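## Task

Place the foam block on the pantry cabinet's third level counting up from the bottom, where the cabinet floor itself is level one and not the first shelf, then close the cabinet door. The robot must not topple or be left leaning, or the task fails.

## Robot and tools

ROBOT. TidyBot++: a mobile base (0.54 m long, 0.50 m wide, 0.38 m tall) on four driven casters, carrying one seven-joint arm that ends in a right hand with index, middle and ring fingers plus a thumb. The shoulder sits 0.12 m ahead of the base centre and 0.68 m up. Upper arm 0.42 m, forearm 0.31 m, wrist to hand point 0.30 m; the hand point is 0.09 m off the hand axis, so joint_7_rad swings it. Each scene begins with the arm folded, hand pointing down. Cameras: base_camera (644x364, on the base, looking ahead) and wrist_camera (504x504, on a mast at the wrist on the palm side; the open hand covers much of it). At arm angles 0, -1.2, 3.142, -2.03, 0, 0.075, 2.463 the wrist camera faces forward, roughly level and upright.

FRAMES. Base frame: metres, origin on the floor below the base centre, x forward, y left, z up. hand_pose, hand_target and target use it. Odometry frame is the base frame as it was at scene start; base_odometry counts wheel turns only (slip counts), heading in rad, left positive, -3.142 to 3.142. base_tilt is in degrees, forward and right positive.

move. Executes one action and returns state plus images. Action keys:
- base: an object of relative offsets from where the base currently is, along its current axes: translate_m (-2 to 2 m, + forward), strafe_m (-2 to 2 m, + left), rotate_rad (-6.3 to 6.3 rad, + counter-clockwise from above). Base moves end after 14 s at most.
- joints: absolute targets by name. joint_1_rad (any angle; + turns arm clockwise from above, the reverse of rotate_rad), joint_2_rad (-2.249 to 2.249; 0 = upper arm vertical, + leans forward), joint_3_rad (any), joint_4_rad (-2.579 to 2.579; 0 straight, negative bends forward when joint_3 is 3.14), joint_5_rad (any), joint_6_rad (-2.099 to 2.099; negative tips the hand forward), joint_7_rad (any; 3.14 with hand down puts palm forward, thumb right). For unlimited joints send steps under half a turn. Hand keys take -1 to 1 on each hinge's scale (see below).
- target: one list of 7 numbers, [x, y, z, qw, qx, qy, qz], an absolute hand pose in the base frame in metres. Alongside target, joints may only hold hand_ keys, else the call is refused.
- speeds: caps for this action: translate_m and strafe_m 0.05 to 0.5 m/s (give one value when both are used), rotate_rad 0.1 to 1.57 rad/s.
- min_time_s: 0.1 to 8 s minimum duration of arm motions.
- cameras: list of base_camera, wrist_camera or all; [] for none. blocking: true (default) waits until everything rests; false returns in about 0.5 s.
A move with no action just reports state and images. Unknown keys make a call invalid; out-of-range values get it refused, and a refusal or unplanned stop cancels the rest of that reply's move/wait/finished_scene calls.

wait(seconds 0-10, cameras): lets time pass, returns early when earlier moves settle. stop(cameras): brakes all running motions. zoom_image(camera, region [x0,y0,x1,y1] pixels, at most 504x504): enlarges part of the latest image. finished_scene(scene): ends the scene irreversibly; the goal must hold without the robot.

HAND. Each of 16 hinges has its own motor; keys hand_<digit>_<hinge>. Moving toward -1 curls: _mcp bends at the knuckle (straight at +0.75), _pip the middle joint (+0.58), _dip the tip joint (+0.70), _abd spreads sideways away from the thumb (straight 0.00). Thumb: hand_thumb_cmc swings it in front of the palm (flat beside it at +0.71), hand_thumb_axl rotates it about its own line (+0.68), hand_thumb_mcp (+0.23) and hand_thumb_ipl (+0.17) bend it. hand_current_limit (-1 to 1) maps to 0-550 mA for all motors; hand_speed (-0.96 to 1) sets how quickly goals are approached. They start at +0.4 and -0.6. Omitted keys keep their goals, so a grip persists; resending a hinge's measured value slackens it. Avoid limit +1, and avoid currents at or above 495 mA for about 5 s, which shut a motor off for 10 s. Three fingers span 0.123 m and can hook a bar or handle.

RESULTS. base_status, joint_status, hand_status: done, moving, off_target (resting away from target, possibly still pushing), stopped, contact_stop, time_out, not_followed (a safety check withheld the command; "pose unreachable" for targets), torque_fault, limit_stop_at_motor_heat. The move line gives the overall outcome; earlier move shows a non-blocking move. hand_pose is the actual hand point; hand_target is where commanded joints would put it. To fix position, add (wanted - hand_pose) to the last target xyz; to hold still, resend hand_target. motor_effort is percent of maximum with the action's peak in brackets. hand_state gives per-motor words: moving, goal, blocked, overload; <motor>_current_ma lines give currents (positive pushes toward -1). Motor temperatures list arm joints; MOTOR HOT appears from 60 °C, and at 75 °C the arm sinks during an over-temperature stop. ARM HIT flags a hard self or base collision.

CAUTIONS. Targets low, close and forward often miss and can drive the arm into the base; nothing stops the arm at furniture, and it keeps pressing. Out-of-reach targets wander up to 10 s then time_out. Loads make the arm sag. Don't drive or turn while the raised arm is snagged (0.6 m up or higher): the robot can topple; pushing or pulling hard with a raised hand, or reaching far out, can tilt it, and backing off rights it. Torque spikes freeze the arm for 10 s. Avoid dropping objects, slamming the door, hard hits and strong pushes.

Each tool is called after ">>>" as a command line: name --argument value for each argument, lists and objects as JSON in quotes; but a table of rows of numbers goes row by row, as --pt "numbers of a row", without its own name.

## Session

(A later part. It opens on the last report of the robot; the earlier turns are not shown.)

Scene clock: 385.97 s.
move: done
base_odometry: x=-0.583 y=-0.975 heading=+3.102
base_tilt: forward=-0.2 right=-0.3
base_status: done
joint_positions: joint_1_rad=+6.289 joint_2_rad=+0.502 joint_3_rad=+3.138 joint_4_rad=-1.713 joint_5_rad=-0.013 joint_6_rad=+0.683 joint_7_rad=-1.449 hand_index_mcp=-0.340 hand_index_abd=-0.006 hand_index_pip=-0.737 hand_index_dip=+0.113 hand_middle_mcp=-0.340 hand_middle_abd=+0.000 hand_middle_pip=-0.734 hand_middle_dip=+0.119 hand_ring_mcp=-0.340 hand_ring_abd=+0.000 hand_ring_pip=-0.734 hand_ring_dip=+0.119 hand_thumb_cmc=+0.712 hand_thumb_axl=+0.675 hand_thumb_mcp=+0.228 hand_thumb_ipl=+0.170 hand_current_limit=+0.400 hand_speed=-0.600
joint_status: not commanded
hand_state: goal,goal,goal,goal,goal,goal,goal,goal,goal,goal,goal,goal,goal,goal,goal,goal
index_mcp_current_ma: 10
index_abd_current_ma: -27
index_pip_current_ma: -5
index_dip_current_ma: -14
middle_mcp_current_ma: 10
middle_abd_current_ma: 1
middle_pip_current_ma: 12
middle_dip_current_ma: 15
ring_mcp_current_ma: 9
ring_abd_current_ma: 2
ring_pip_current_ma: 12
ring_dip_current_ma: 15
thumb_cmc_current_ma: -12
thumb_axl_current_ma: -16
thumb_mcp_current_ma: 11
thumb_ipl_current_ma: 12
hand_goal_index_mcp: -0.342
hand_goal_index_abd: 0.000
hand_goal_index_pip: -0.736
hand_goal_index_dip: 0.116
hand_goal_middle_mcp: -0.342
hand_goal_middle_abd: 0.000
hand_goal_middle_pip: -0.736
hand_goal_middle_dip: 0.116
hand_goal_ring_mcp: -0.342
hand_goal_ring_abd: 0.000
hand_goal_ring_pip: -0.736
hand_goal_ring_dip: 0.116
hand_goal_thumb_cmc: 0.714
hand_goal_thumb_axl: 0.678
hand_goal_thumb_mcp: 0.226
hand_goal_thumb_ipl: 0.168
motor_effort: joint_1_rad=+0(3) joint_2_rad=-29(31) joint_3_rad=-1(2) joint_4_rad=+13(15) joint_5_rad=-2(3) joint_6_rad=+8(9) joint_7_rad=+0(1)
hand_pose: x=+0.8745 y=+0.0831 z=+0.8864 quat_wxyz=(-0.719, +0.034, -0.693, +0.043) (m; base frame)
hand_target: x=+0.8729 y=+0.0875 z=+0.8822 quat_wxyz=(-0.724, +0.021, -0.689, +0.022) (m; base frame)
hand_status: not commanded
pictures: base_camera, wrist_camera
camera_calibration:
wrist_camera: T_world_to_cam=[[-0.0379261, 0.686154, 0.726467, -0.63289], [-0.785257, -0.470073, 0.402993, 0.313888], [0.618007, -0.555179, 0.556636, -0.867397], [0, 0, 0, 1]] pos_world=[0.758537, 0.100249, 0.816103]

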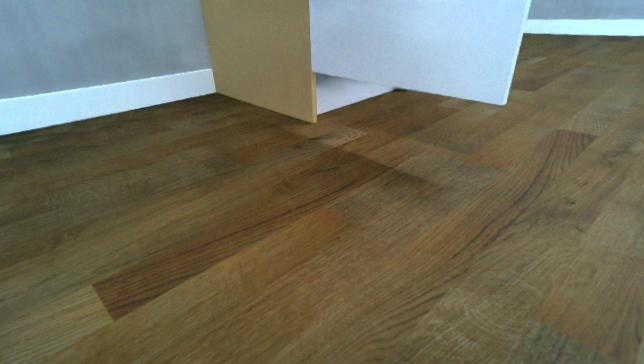

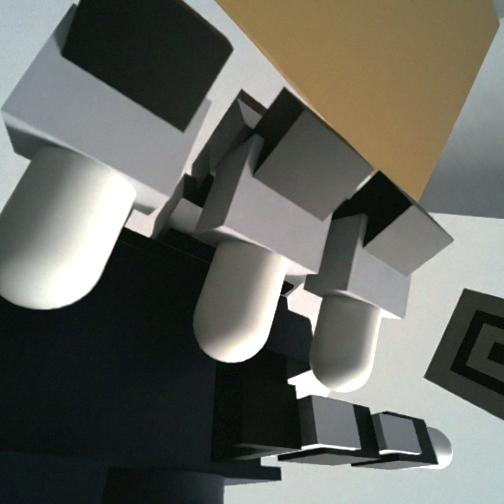

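>>> move --base '{"translate_m":0.139,"strafe_m":-0.172}' --speeds '{"translate_m":0.1}' --cameras '["all"]'

Scene clock: 390.77 s.
move: done
base_odometry: x=-0.715 y=-0.798 heading=+3.103
base_tilt: forward=-0.3 right=-0.3
base_status: done
joint_positions: joint_1_rad=+6.287 joint_2_rad=+0.502 joint_3_rad=+3.138 joint_4_rad=-1.715 joint_5_rad=-0.013 joint_6_rad=+0.683 joint_7_rad=-1.451 hand_index_mcp=-0.340 hand_index_abd=-0.006 hand_index_pip=-0.737 hand_index_dip=+0.113 hand_middle_mcp=-0.340 hand_middle_abd=+0.000 hand_middle_pip=-0.734 hand_middle_dip=+0.119 hand_ring_mcp=-0.340 hand_ring_abd=+0.000 hand_ring_pip=-0.734 hand_ring_dip=+0.119 hand_thumb_cmc=+0.712 hand_thumb_axl=+0.675 hand_thumb_mcp=+0.228 hand_thumb_ipl=+0.170 hand_current_limit=+0.400 hand_speed=-0.600
joint_status: not commanded
hand_state: goal,goal,goal,goal,goal,goal,goal,goal,goal,goal,goal,goal,goal,goal,goal,goal
index_mcp_current_ma: 10
index_abd_current_ma: -27
index_pip_current_ma: -5
index_dip_current_ma: -14
middle_mcp_current_ma: 10
middle_abd_current_ma: 1
middle_pip_current_ma: 11
middle_dip_current_ma: 15
ring_mcp_current_ma: 9
ring_abd_current_ma: 2
ring_pip_current_ma: 12
ring_dip_current_ma: 15
thumb_cmc_current_ma: -9
thumb_axl_current_ma: -16
thumb_mcp_current_ma: 11
thumb_ipl_current_ma: 12
hand_goal_index_mcp: -0.342
hand_goal_index_abd: 0.000
hand_goal_index_pip: -0.736
hand_goal_index_dip: 0.116
hand_goal_middle_mcp: -0.342
hand_goal_middle_abd: 0.000
hand_goal_middle_pip: -0.736
hand_goal_middle_dip: 0.116
hand_goal_ring_mcp: -0.342
hand_goal_ring_abd: 0.000
hand_goal_ring_pip: -0.736
hand_goal_ring_dip: 0.116
hand_goal_thumb_cmc: 0.714
hand_goal_thumb_axl: 0.678
hand_goal_thumb_mcp: 0.226
hand_goal_thumb_ipl: 0.168
motor_effort: joint_1_rad=+0(3) joint_2_rad=-30(32) joint_3_rad=-1(3) joint_4_rad=+13(15) joint_5_rad=-2(3) joint_6_rad=+8(9) joint_7_rad=+0(1)
hand_pose: x=+0.8741 y=+0.0850 z=+0.8859 quat_wxyz=(-0.719, +0.034, -0.693, +0.042) (m; base frame)
hand_target: x=+0.8729 y=+0.0875 z=+0.8822 quat_wxyz=(-0.724, +0.021, -0.689, +0.022) (m; base frame)
hand_status: not commanded
pictures: base_camera, wrist_camera
camera_calibration:
wrist_camera: T_world_to_cam=[[-0.0391121, 0.684647, 0.727824, -0.63391], [-0.783627, -0.472958, 0.40279, 0.313637], [0.62, -0.554589, 0.555006, -0.866222], [0, 0, 0, 1]] pos_world=[0.758039, 0.101945, 0.815804]

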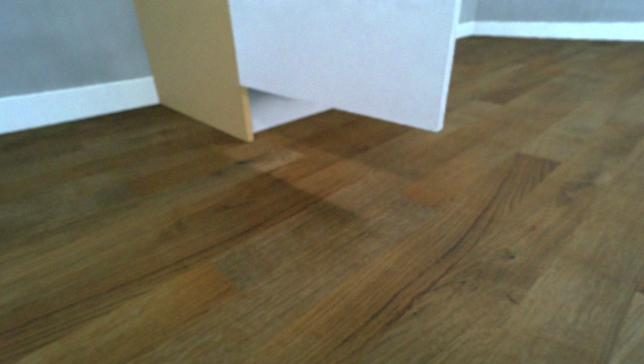

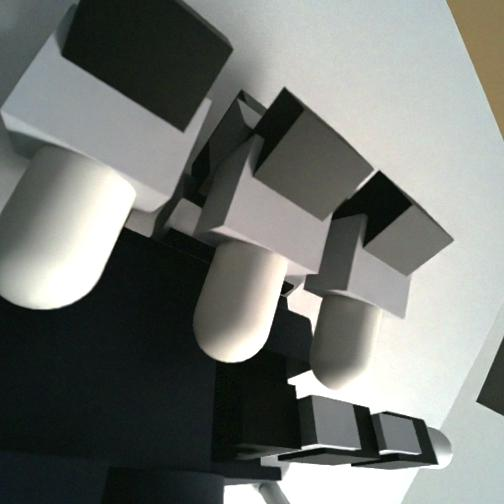

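>>> move --base '{"translate_m":0.085,"strafe_m":-0.051}' --speeds '{"translate_m":0.08}' --cameras '[]'

>>> move --base '{"translate_m":0.114,"strafe_m":-0.026}' --speeds '{"translate_m":0.1}' --cameras '["all"]'

Scene clock: 394.80 s.
move: done
base_odometry: x=-0.798 y=-0.743 heading=+3.102
base_tilt: forward=-0.2 right=-0.3
base_status: done
joint_positions: joint_1_rad=+6.280 joint_2_rad=+0.503 joint_3_rad=+3.137 joint_4_rad=-1.719 joint_5_rad=-0.013 joint_6_rad=+0.684 joint_7_rad=-1.454 hand_index_mcp=-0.340 hand_index_abd=-0.006 hand_index_pip=-0.737 hand_index_dip=+0.113 hand_middle_mcp=-0.340 hand_middle_abd=+0.000 hand_middle_pip=-0.734 hand_middle_dip=+0.119 hand_ring_mcp=-0.344 hand_ring_abd=+0.000 hand_ring_pip=-0.734 hand_ring_dip=+0.119 hand_thumb_cmc=+0.713 hand_thumb_axl=+0.675 hand_thumb_mcp=+0.228 hand_thumb_ipl=+0.170 hand_current_limit=+0.400 hand_speed=-0.600
joint_status: not commanded
hand_state: goal,goal,goal,goal,goal,goal,goal,goal,goal,goal,goal,goal,goal,goal,goal,goal
index_mcp_current_ma: 9
index_abd_current_ma: -27
index_pip_current_ma: -5
index_dip_current_ma: -14
middle_mcp_current_ma: 10
middle_abd_current_ma: 1
middle_pip_current_ma: 11
middle_dip_current_ma: 15
ring_mcp_current_ma: -13
ring_abd_current_ma: 2
ring_pip_current_ma: 11
ring_dip_current_ma: 14
thumb_cmc_current_ma: -7
thumb_axl_current_ma: -16
thumb_mcp_current_ma: 11
thumb_ipl_current_ma: 12
hand_goal_index_mcp: -0.342
hand_goal_index_abd: 0.000
hand_goal_index_pip: -0.736
hand_goal_index_dip: 0.116
hand_goal_middle_mcp: -0.342
hand_goal_middle_abd: 0.000
hand_goal_middle_pip: -0.736
hand_goal_middle_dip: 0.116
hand_goal_ring_mcp: -0.342
hand_goal_ring_abd: 0.000
hand_goal_ring_pip: -0.736
hand_goal_ring_dip: 0.116
hand_goal_thumb_cmc: 0.714
hand_goal_thumb_axl: 0.678
hand_goal_thumb_mcp: 0.226
hand_goal_thumb_ipl: 0.168
motor_effort: joint_1_rad=+0(6) joint_2_rad=-29(32) joint_3_rad=+0(5) joint_4_rad=+13(17) joint_5_rad=-1(4) joint_6_rad=+8(9) joint_7_rad=-1(1)
hand_pose: x=+0.8729 y=+0.0902 z=+0.8835 quat_wxyz=(-0.718, +0.035, -0.695, +0.038) (m; base frame)
hand_target: x=+0.8729 y=+0.0875 z=+0.8822 quat_wxyz=(-0.724, +0.021, -0.689, +0.022) (m; base frame)
hand_status: not commanded
pictures: none
No camera images: "cameras" was empty.

Scene clock: 396.57 s.
move: done
base_odometry: x=-0.911 y=-0.713 heading=+3.102
base_tilt: forward=-0.2 right=-0.3
base_status: done
joint_positions: joint_1_rad=+6.280 joint_2_rad=+0.504 joint_3_rad=+3.137 joint_4_rad=-1.728 joint_5_rad=-0.013 joint_6_rad=+0.684 joint_7_rad=-1.454 hand_index_mcp=-0.344 hand_index_abd=-0.006 hand_index_pip=-0.737 hand_index_dip=+0.113 hand_middle_mcp=-0.344 hand_middle_abd=+0.000 hand_middle_pip=-0.734 hand_middle_dip=+0.119 hand_ring_mcp=-0.344 hand_ring_abd=+0.000 hand_ring_pip=-0.734 hand_ring_dip=+0.119 hand_thumb_cmc=+0.713 hand_thumb_axl=+0.675 hand_thumb_mcp=+0.228 hand_thumb_ipl=+0.170 hand_current_limit=+0.400 hand_speed=-0.600
joint_status: not commanded
hand_state: goal,goal,goal,goal,goal,goal,goal,goal,goal,goal,goal,goal,goal,goal,goal,goal
index_mcp_current_ma: -12
index_abd_current_ma: -27
index_pip_current_ma: -5
index_dip_current_ma: -14
middle_mcp_current_ma: -13
middle_abd_current_ma: 1
middle_pip_current_ma: 11
middle_dip_current_ma: 15
ring_mcp_current_ma: -12
ring_abd_current_ma: 2
ring_pip_current_ma: 11
ring_dip_current_ma: 14
thumb_cmc_current_ma: -7
thumb_axl_current_ma: -16
thumb_mcp_current_ma: 10
thumb_ipl_current_ma: 12
hand_goal_index_mcp: -0.342
hand_goal_index_abd: 0.000
hand_goal_index_pip: -0.736
hand_goal_index_dip: 0.116
hand_goal_middle_mcp: -0.342
hand_goal_middle_abd: 0.000
hand_goal_middle_pip: -0.736
hand_goal_middle_dip: 0.116
hand_goal_ring_mcp: -0.342
hand_goal_ring_abd: 0.000
hand_goal_ring_pip: -0.736
hand_goal_ring_dip: 0.116
hand_goal_thumb_cmc: 0.714
hand_goal_thumb_axl: 0.678
hand_goal_thumb_mcp: 0.226
hand_goal_thumb_ipl: 0.168
motor_effort: joint_1_rad=+0(2) joint_2_rad=-29(31) joint_3_rad=+0(2) joint_4_rad=+13(19) joint_5_rad=-1(3) joint_6_rad=+8(9) joint_7_rad=+1(1)
hand_pose: x=+0.8714 y=+0.0903 z=+0.8785 quat_wxyz=(-0.714, +0.036, -0.698, +0.038) (m; base frame)
hand_target: x=+0.8729 y=+0.0875 z=+0.8822 quat_wxyz=(-0.724, +0.021, -0.689, +0.022) (m; base frame)
hand_status: not commanded
pictures: base_camera, wrist_camera
camera_calibration:
wrist_camera: T_world_to_cam=[[-0.0344474, 0.682035, 0.730508, -0.638402], [-0.774905, -0.479827, 0.411447, 0.302383], [0.631139, -0.551901, 0.54504, -0.858794], [0, 0, 0, 1]] pos_world=[0.754345, 0.106534, 0.810021]

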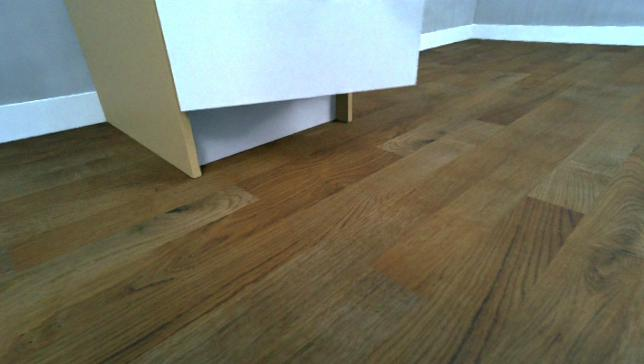

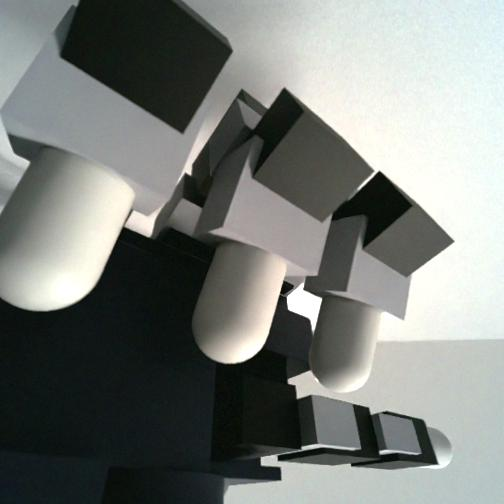

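>>> move --base '{"translate_m":0.114,"strafe_m":0.026}' --speeds '{"translate_m":0.1}' --cameras '["base_camera"]'

>>> move --base '{"translate_m":0.035,"strafe_m":0.022}' --speeds '{"translate_m":0.06}' --cameras '["all"]'

Scene clock: 399.60 s.
move: done
base_odometry: x=-1.026 y=-0.734 heading=+3.102
base_tilt: forward=-0.2 right=-0.3
base_status: done
joint_positions: joint_1_rad=+6.280 joint_2_rad=+0.504 joint_3_rad=+3.137 joint_4_rad=-1.728 joint_5_rad=-0.013 joint_6_rad=+0.684 joint_7_rad=-1.454 hand_index_mcp=-0.344 hand_index_abd=-0.006 hand_index_pip=-0.737 hand_index_dip=+0.113 hand_middle_mcp=-0.344 hand_middle_abd=+0.000 hand_middle_pip=-0.734 hand_middle_dip=+0.119 hand_ring_mcp=-0.344 hand_ring_abd=+0.000 hand_ring_pip=-0.734 hand_ring_dip=+0.119 hand_thumb_cmc=+0.713 hand_thumb_axl=+0.675 hand_thumb_mcp=+0.228 hand_thumb_ipl=+0.170 hand_current_limit=+0.400 hand_speed=-0.600
joint_status: not commanded
hand_state: goal,goal,goal,goal,goal,goal,goal,goal,goal,goal,goal,goal,goal,goal,goal,goal
index_mcp_current_ma: -12
index_abd_current_ma: -27
index_pip_current_ma: -5
index_dip_current_ma: -14
middle_mcp_current_ma: -13
middle_abd_current_ma: 1
middle_pip_current_ma: 11
middle_dip_current_ma: 15
ring_mcp_current_ma: -11
ring_abd_current_ma: 2
ring_pip_current_ma: 11
ring_dip_current_ma: 14
thumb_cmc_current_ma: -7
thumb_axl_current_ma: -16
thumb_mcp_current_ma: 10
thumb_ipl_current_ma: 12
hand_goal_index_mcp: -0.342
hand_goal_index_abd: 0.000
hand_goal_index_pip: -0.736
hand_goal_index_dip: 0.116
hand_goal_middle_mcp: -0.342
hand_goal_middle_abd: 0.000
hand_goal_middle_pip: -0.736
hand_goal_middle_dip: 0.116
hand_goal_ring_mcp: -0.342
hand_goal_ring_abd: 0.000
hand_goal_ring_pip: -0.736
hand_goal_ring_dip: 0.116
hand_goal_thumb_cmc: 0.714
hand_goal_thumb_axl: 0.678
hand_goal_thumb_mcp: 0.226
hand_goal_thumb_ipl: 0.168
motor_effort: joint_1_rad=+0(2) joint_2_rad=-29(31) joint_3_rad=+0(2) joint_4_rad=+13(14) joint_5_rad=-1(2) joint_6_rad=+8(8) joint_7_rad=+1(1)
hand_pose: x=+0.8715 y=+0.0903 z=+0.8781 quat_wxyz=(-0.714, +0.036, -0.698, +0.038) (m; base frame)
hand_target: x=+0.8729 y=+0.0875 z=+0.8822 quat_wxyz=(-0.724, +0.021, -0.689, +0.022) (m; base frame)
hand_status: not commanded
pictures: base_camera

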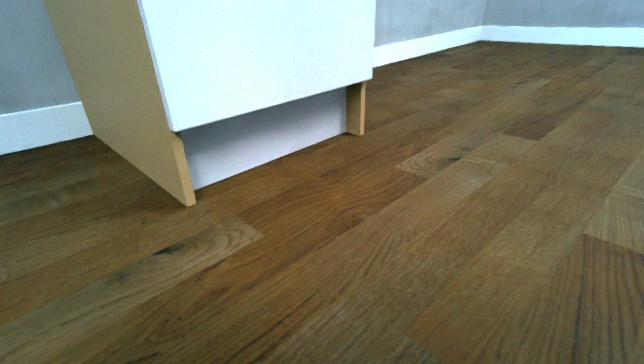

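Scene clock: 400.87 s.
move: done
base_odometry: x=-1.062 y=-0.754 heading=+3.101
base_tilt: forward=-0.3 right=-0.3
base_status: done
joint_positions: joint_1_rad=+6.310 joint_2_rad=+0.504 joint_3_rad=+3.151 joint_4_rad=-1.729 joint_5_rad=-0.013 joint_6_rad=+0.691 joint_7_rad=-1.458 hand_index_mcp=-0.386 hand_index_abd=-0.006 hand_index_pip=-0.737 hand_index_dip=+0.113 hand_middle_mcp=-0.344 hand_middle_abd=+0.000 hand_middle_pip=-0.734 hand_middle_dip=+0.119 hand_ring_mcp=-0.344 hand_ring_abd=+0.000 hand_ring_pip=-0.734 hand_ring_dip=+0.119 hand_thumb_cmc=+0.713 hand_thumb_axl=+0.675 hand_thumb_mcp=+0.227 hand_thumb_ipl=+0.170 hand_current_limit=+0.400 hand_speed=-0.600
joint_status: not commanded
hand_state: blocked,goal,goal,goal,goal,goal,goal,goal,goal,goal,goal,goal,goal,goal,goal,goal
index_mcp_current_ma: -234
index_abd_current_ma: -26
index_pip_current_ma: -4
index_dip_current_ma: -14
middle_mcp_current_ma: -11
middle_abd_current_ma: 1
middle_pip_current_ma: 11
middle_dip_current_ma: 15
ring_mcp_current_ma: -10
ring_abd_current_ma: 2
ring_pip_current_ma: 11
ring_dip_current_ma: 14
thumb_cmc_current_ma: -6
thumb_axl_current_ma: -16
thumb_mcp_current_ma: 10
thumb_ipl_current_ma: 12
hand_goal_index_mcp: -0.342
hand_goal_index_abd: 0.000
hand_goal_index_pip: -0.736
hand_goal_index_dip: 0.116
hand_goal_middle_mcp: -0.342
hand_goal_middle_abd: 0.000
hand_goal_middle_pip: -0.736
hand_goal_middle_dip: 0.116
hand_goal_ring_mcp: -0.342
hand_goal_ring_abd: 0.000
hand_goal_ring_pip: -0.736
hand_goal_ring_dip: 0.116
hand_goal_thumb_cmc: 0.714
hand_goal_thumb_axl: 0.678
hand_goal_thumb_mcp: 0.226
hand_goal_thumb_ipl: 0.168
motor_effort: joint_1_rad=-6(9) joint_2_rad=-28(30) joint_3_rad=-4(7) joint_4_rad=+15(16) joint_5_rad=+1(4) joint_6_rad=+8(8) joint_7_rad=+1(2)
hand_pose: x=+0.8745 y=+0.0598 z=+0.8791 quat_wxyz=(-0.715, +0.022, -0.697, +0.054) (m; base frame)
hand_target: x=+0.8729 y=+0.0875 z=+0.8822 quat_wxyz=(-0.724, +0.021, -0.689, +0.022) (m; base frame)
hand_status: not commanded
pictures: base_camera, wrist_camera
camera_calibration:
wrist_camera: T_world_to_cam=[[-0.00922639, 0.685046, 0.728441, -0.638392], [-0.796243, -0.44571, 0.409073, 0.308714], [0.604907, -0.576242, 0.549575, -0.857336], [0, 0, 0, 1]] pos_world=[0.75853, 0.0808924, 0.809915]

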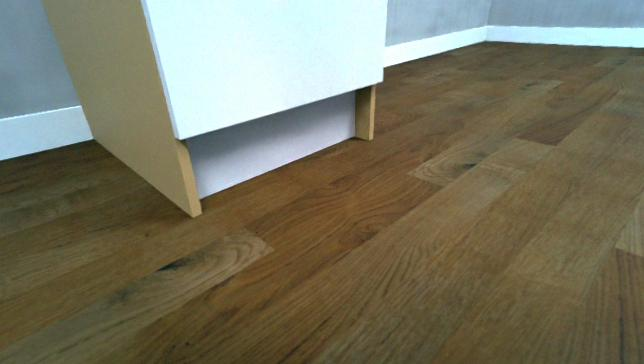

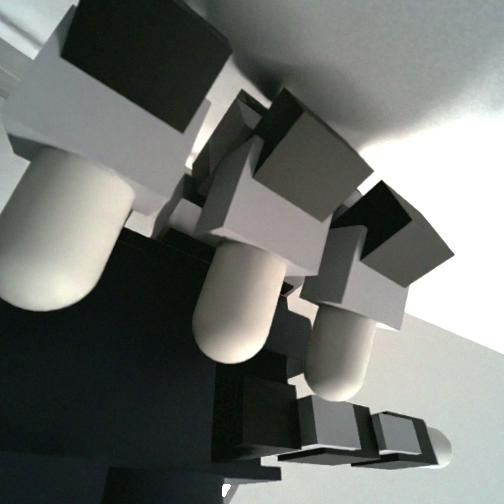

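>>> move --base '{"translate_m":-0.25}' --speeds '{"translate_m":0.2}' --cameras '["all"]'

Scene clock: 403.60 s.
move: done
base_odometry: x=-0.812 y=-0.764 heading=+3.101
base_tilt: forward=-0.3 right=-0.3
base_status: done
joint_positions: joint_1_rad=+6.289 joint_2_rad=+0.506 joint_3_rad=+3.150 joint_4_rad=-1.727 joint_5_rad=-0.013 joint_6_rad=+0.691 joint_7_rad=-1.458 hand_index_mcp=-0.344 hand_index_abd=-0.006 hand_index_pip=-0.737 hand_index_dip=+0.113 hand_middle_mcp=-0.344 hand_middle_abd=+0.000 hand_middle_pip=-0.734 hand_middle_dip=+0.119 hand_ring_mcp=-0.344 hand_ring_abd=+0.000 hand_ring_pip=-0.734 hand_ring_dip=+0.119 hand_thumb_cmc=+0.712 hand_thumb_axl=+0.675 hand_thumb_mcp=+0.227 hand_thumb_ipl=+0.170 hand_current_limit=+0.400 hand_speed=-0.600
joint_status: not commanded
hand_state: goal,goal,goal,goal,goal,goal,goal,goal,goal,goal,goal,goal,goal,goal,goal,goal
index_mcp_current_ma: -12
index_abd_current_ma: -26
index_pip_current_ma: -4
index_dip_current_ma: -14
middle_mcp_current_ma: -11
middle_abd_current_ma: 1
middle_pip_current_ma: 11
middle_dip_current_ma: 15
ring_mcp_current_ma: -10
ring_abd_current_ma: 2
ring_pip_current_ma: 11
ring_dip_current_ma: 14
thumb_cmc_current_ma: -8
thumb_axl_current_ma: -16
thumb_mcp_current_ma: 10
thumb_ipl_current_ma: 12
hand_goal_index_mcp: -0.342
hand_goal_index_abd: 0.000
hand_goal_index_pip: -0.736
hand_goal_index_dip: 0.116
hand_goal_middle_mcp: -0.342
hand_goal_middle_abd: 0.000
hand_goal_middle_pip: -0.736
hand_goal_middle_dip: 0.116
hand_goal_ring_mcp: -0.342
hand_goal_ring_abd: 0.000
hand_goal_ring_pip: -0.736
hand_goal_ring_dip: 0.116
hand_goal_thumb_cmc: 0.714
hand_goal_thumb_axl: 0.678
hand_goal_thumb_mcp: 0.226
hand_goal_thumb_ipl: 0.168
motor_effort: joint_1_rad=-1(5) joint_2_rad=-30(32) joint_3_rad=+0(4) joint_4_rad=+13(15) joint_5_rad=-1(3) joint_6_rad=+8(8) joint_7_rad=+0(1)
hand_pose: x=+0.8737 y=+0.0759 z=+0.8787 quat_wxyz=(-0.716, +0.029, -0.696, +0.046) (m; base frame)
hand_target: x=+0.8729 y=+0.0875 z=+0.8822 quat_wxyz=(-0.724, +0.021, -0.689, +0.022) (m; base frame)
hand_status: not commanded
pictures: base_camera, wrist_camera
camera_calibration:
wrist_camera: T_world_to_cam=[[-0.023934, 0.684469, 0.728649, -0.636456], [-0.786471, -0.462845, 0.408948, 0.308255], [0.617163, -0.563274, 0.549393, -0.858988], [0, 0, 0, 1]] pos_world=[0.757337, 0.0944629, 0.809615]

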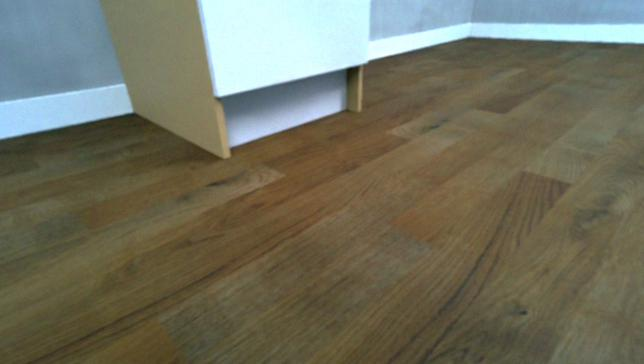

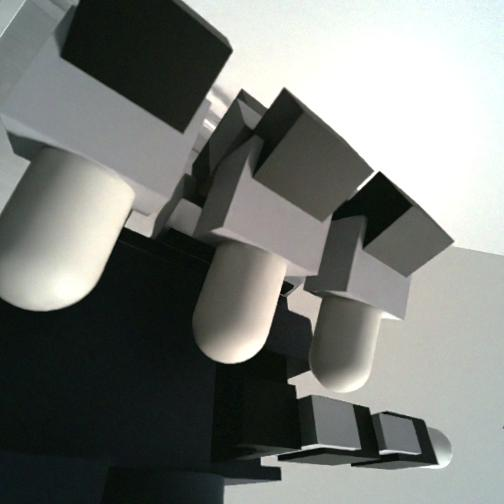

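>>> zoom_image --camera "base_camera" --region '[180, 0, 400, 170]'

Scaled by 2.291.

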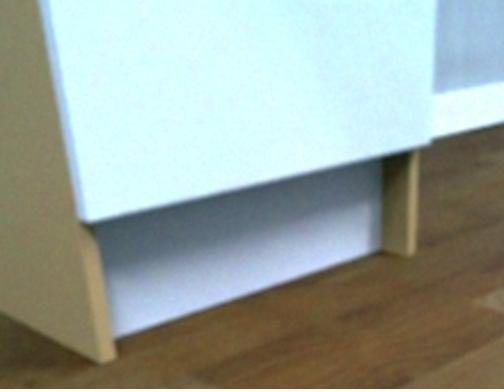

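>>> finished_scene --scene 1

The scene is finished: the task was done.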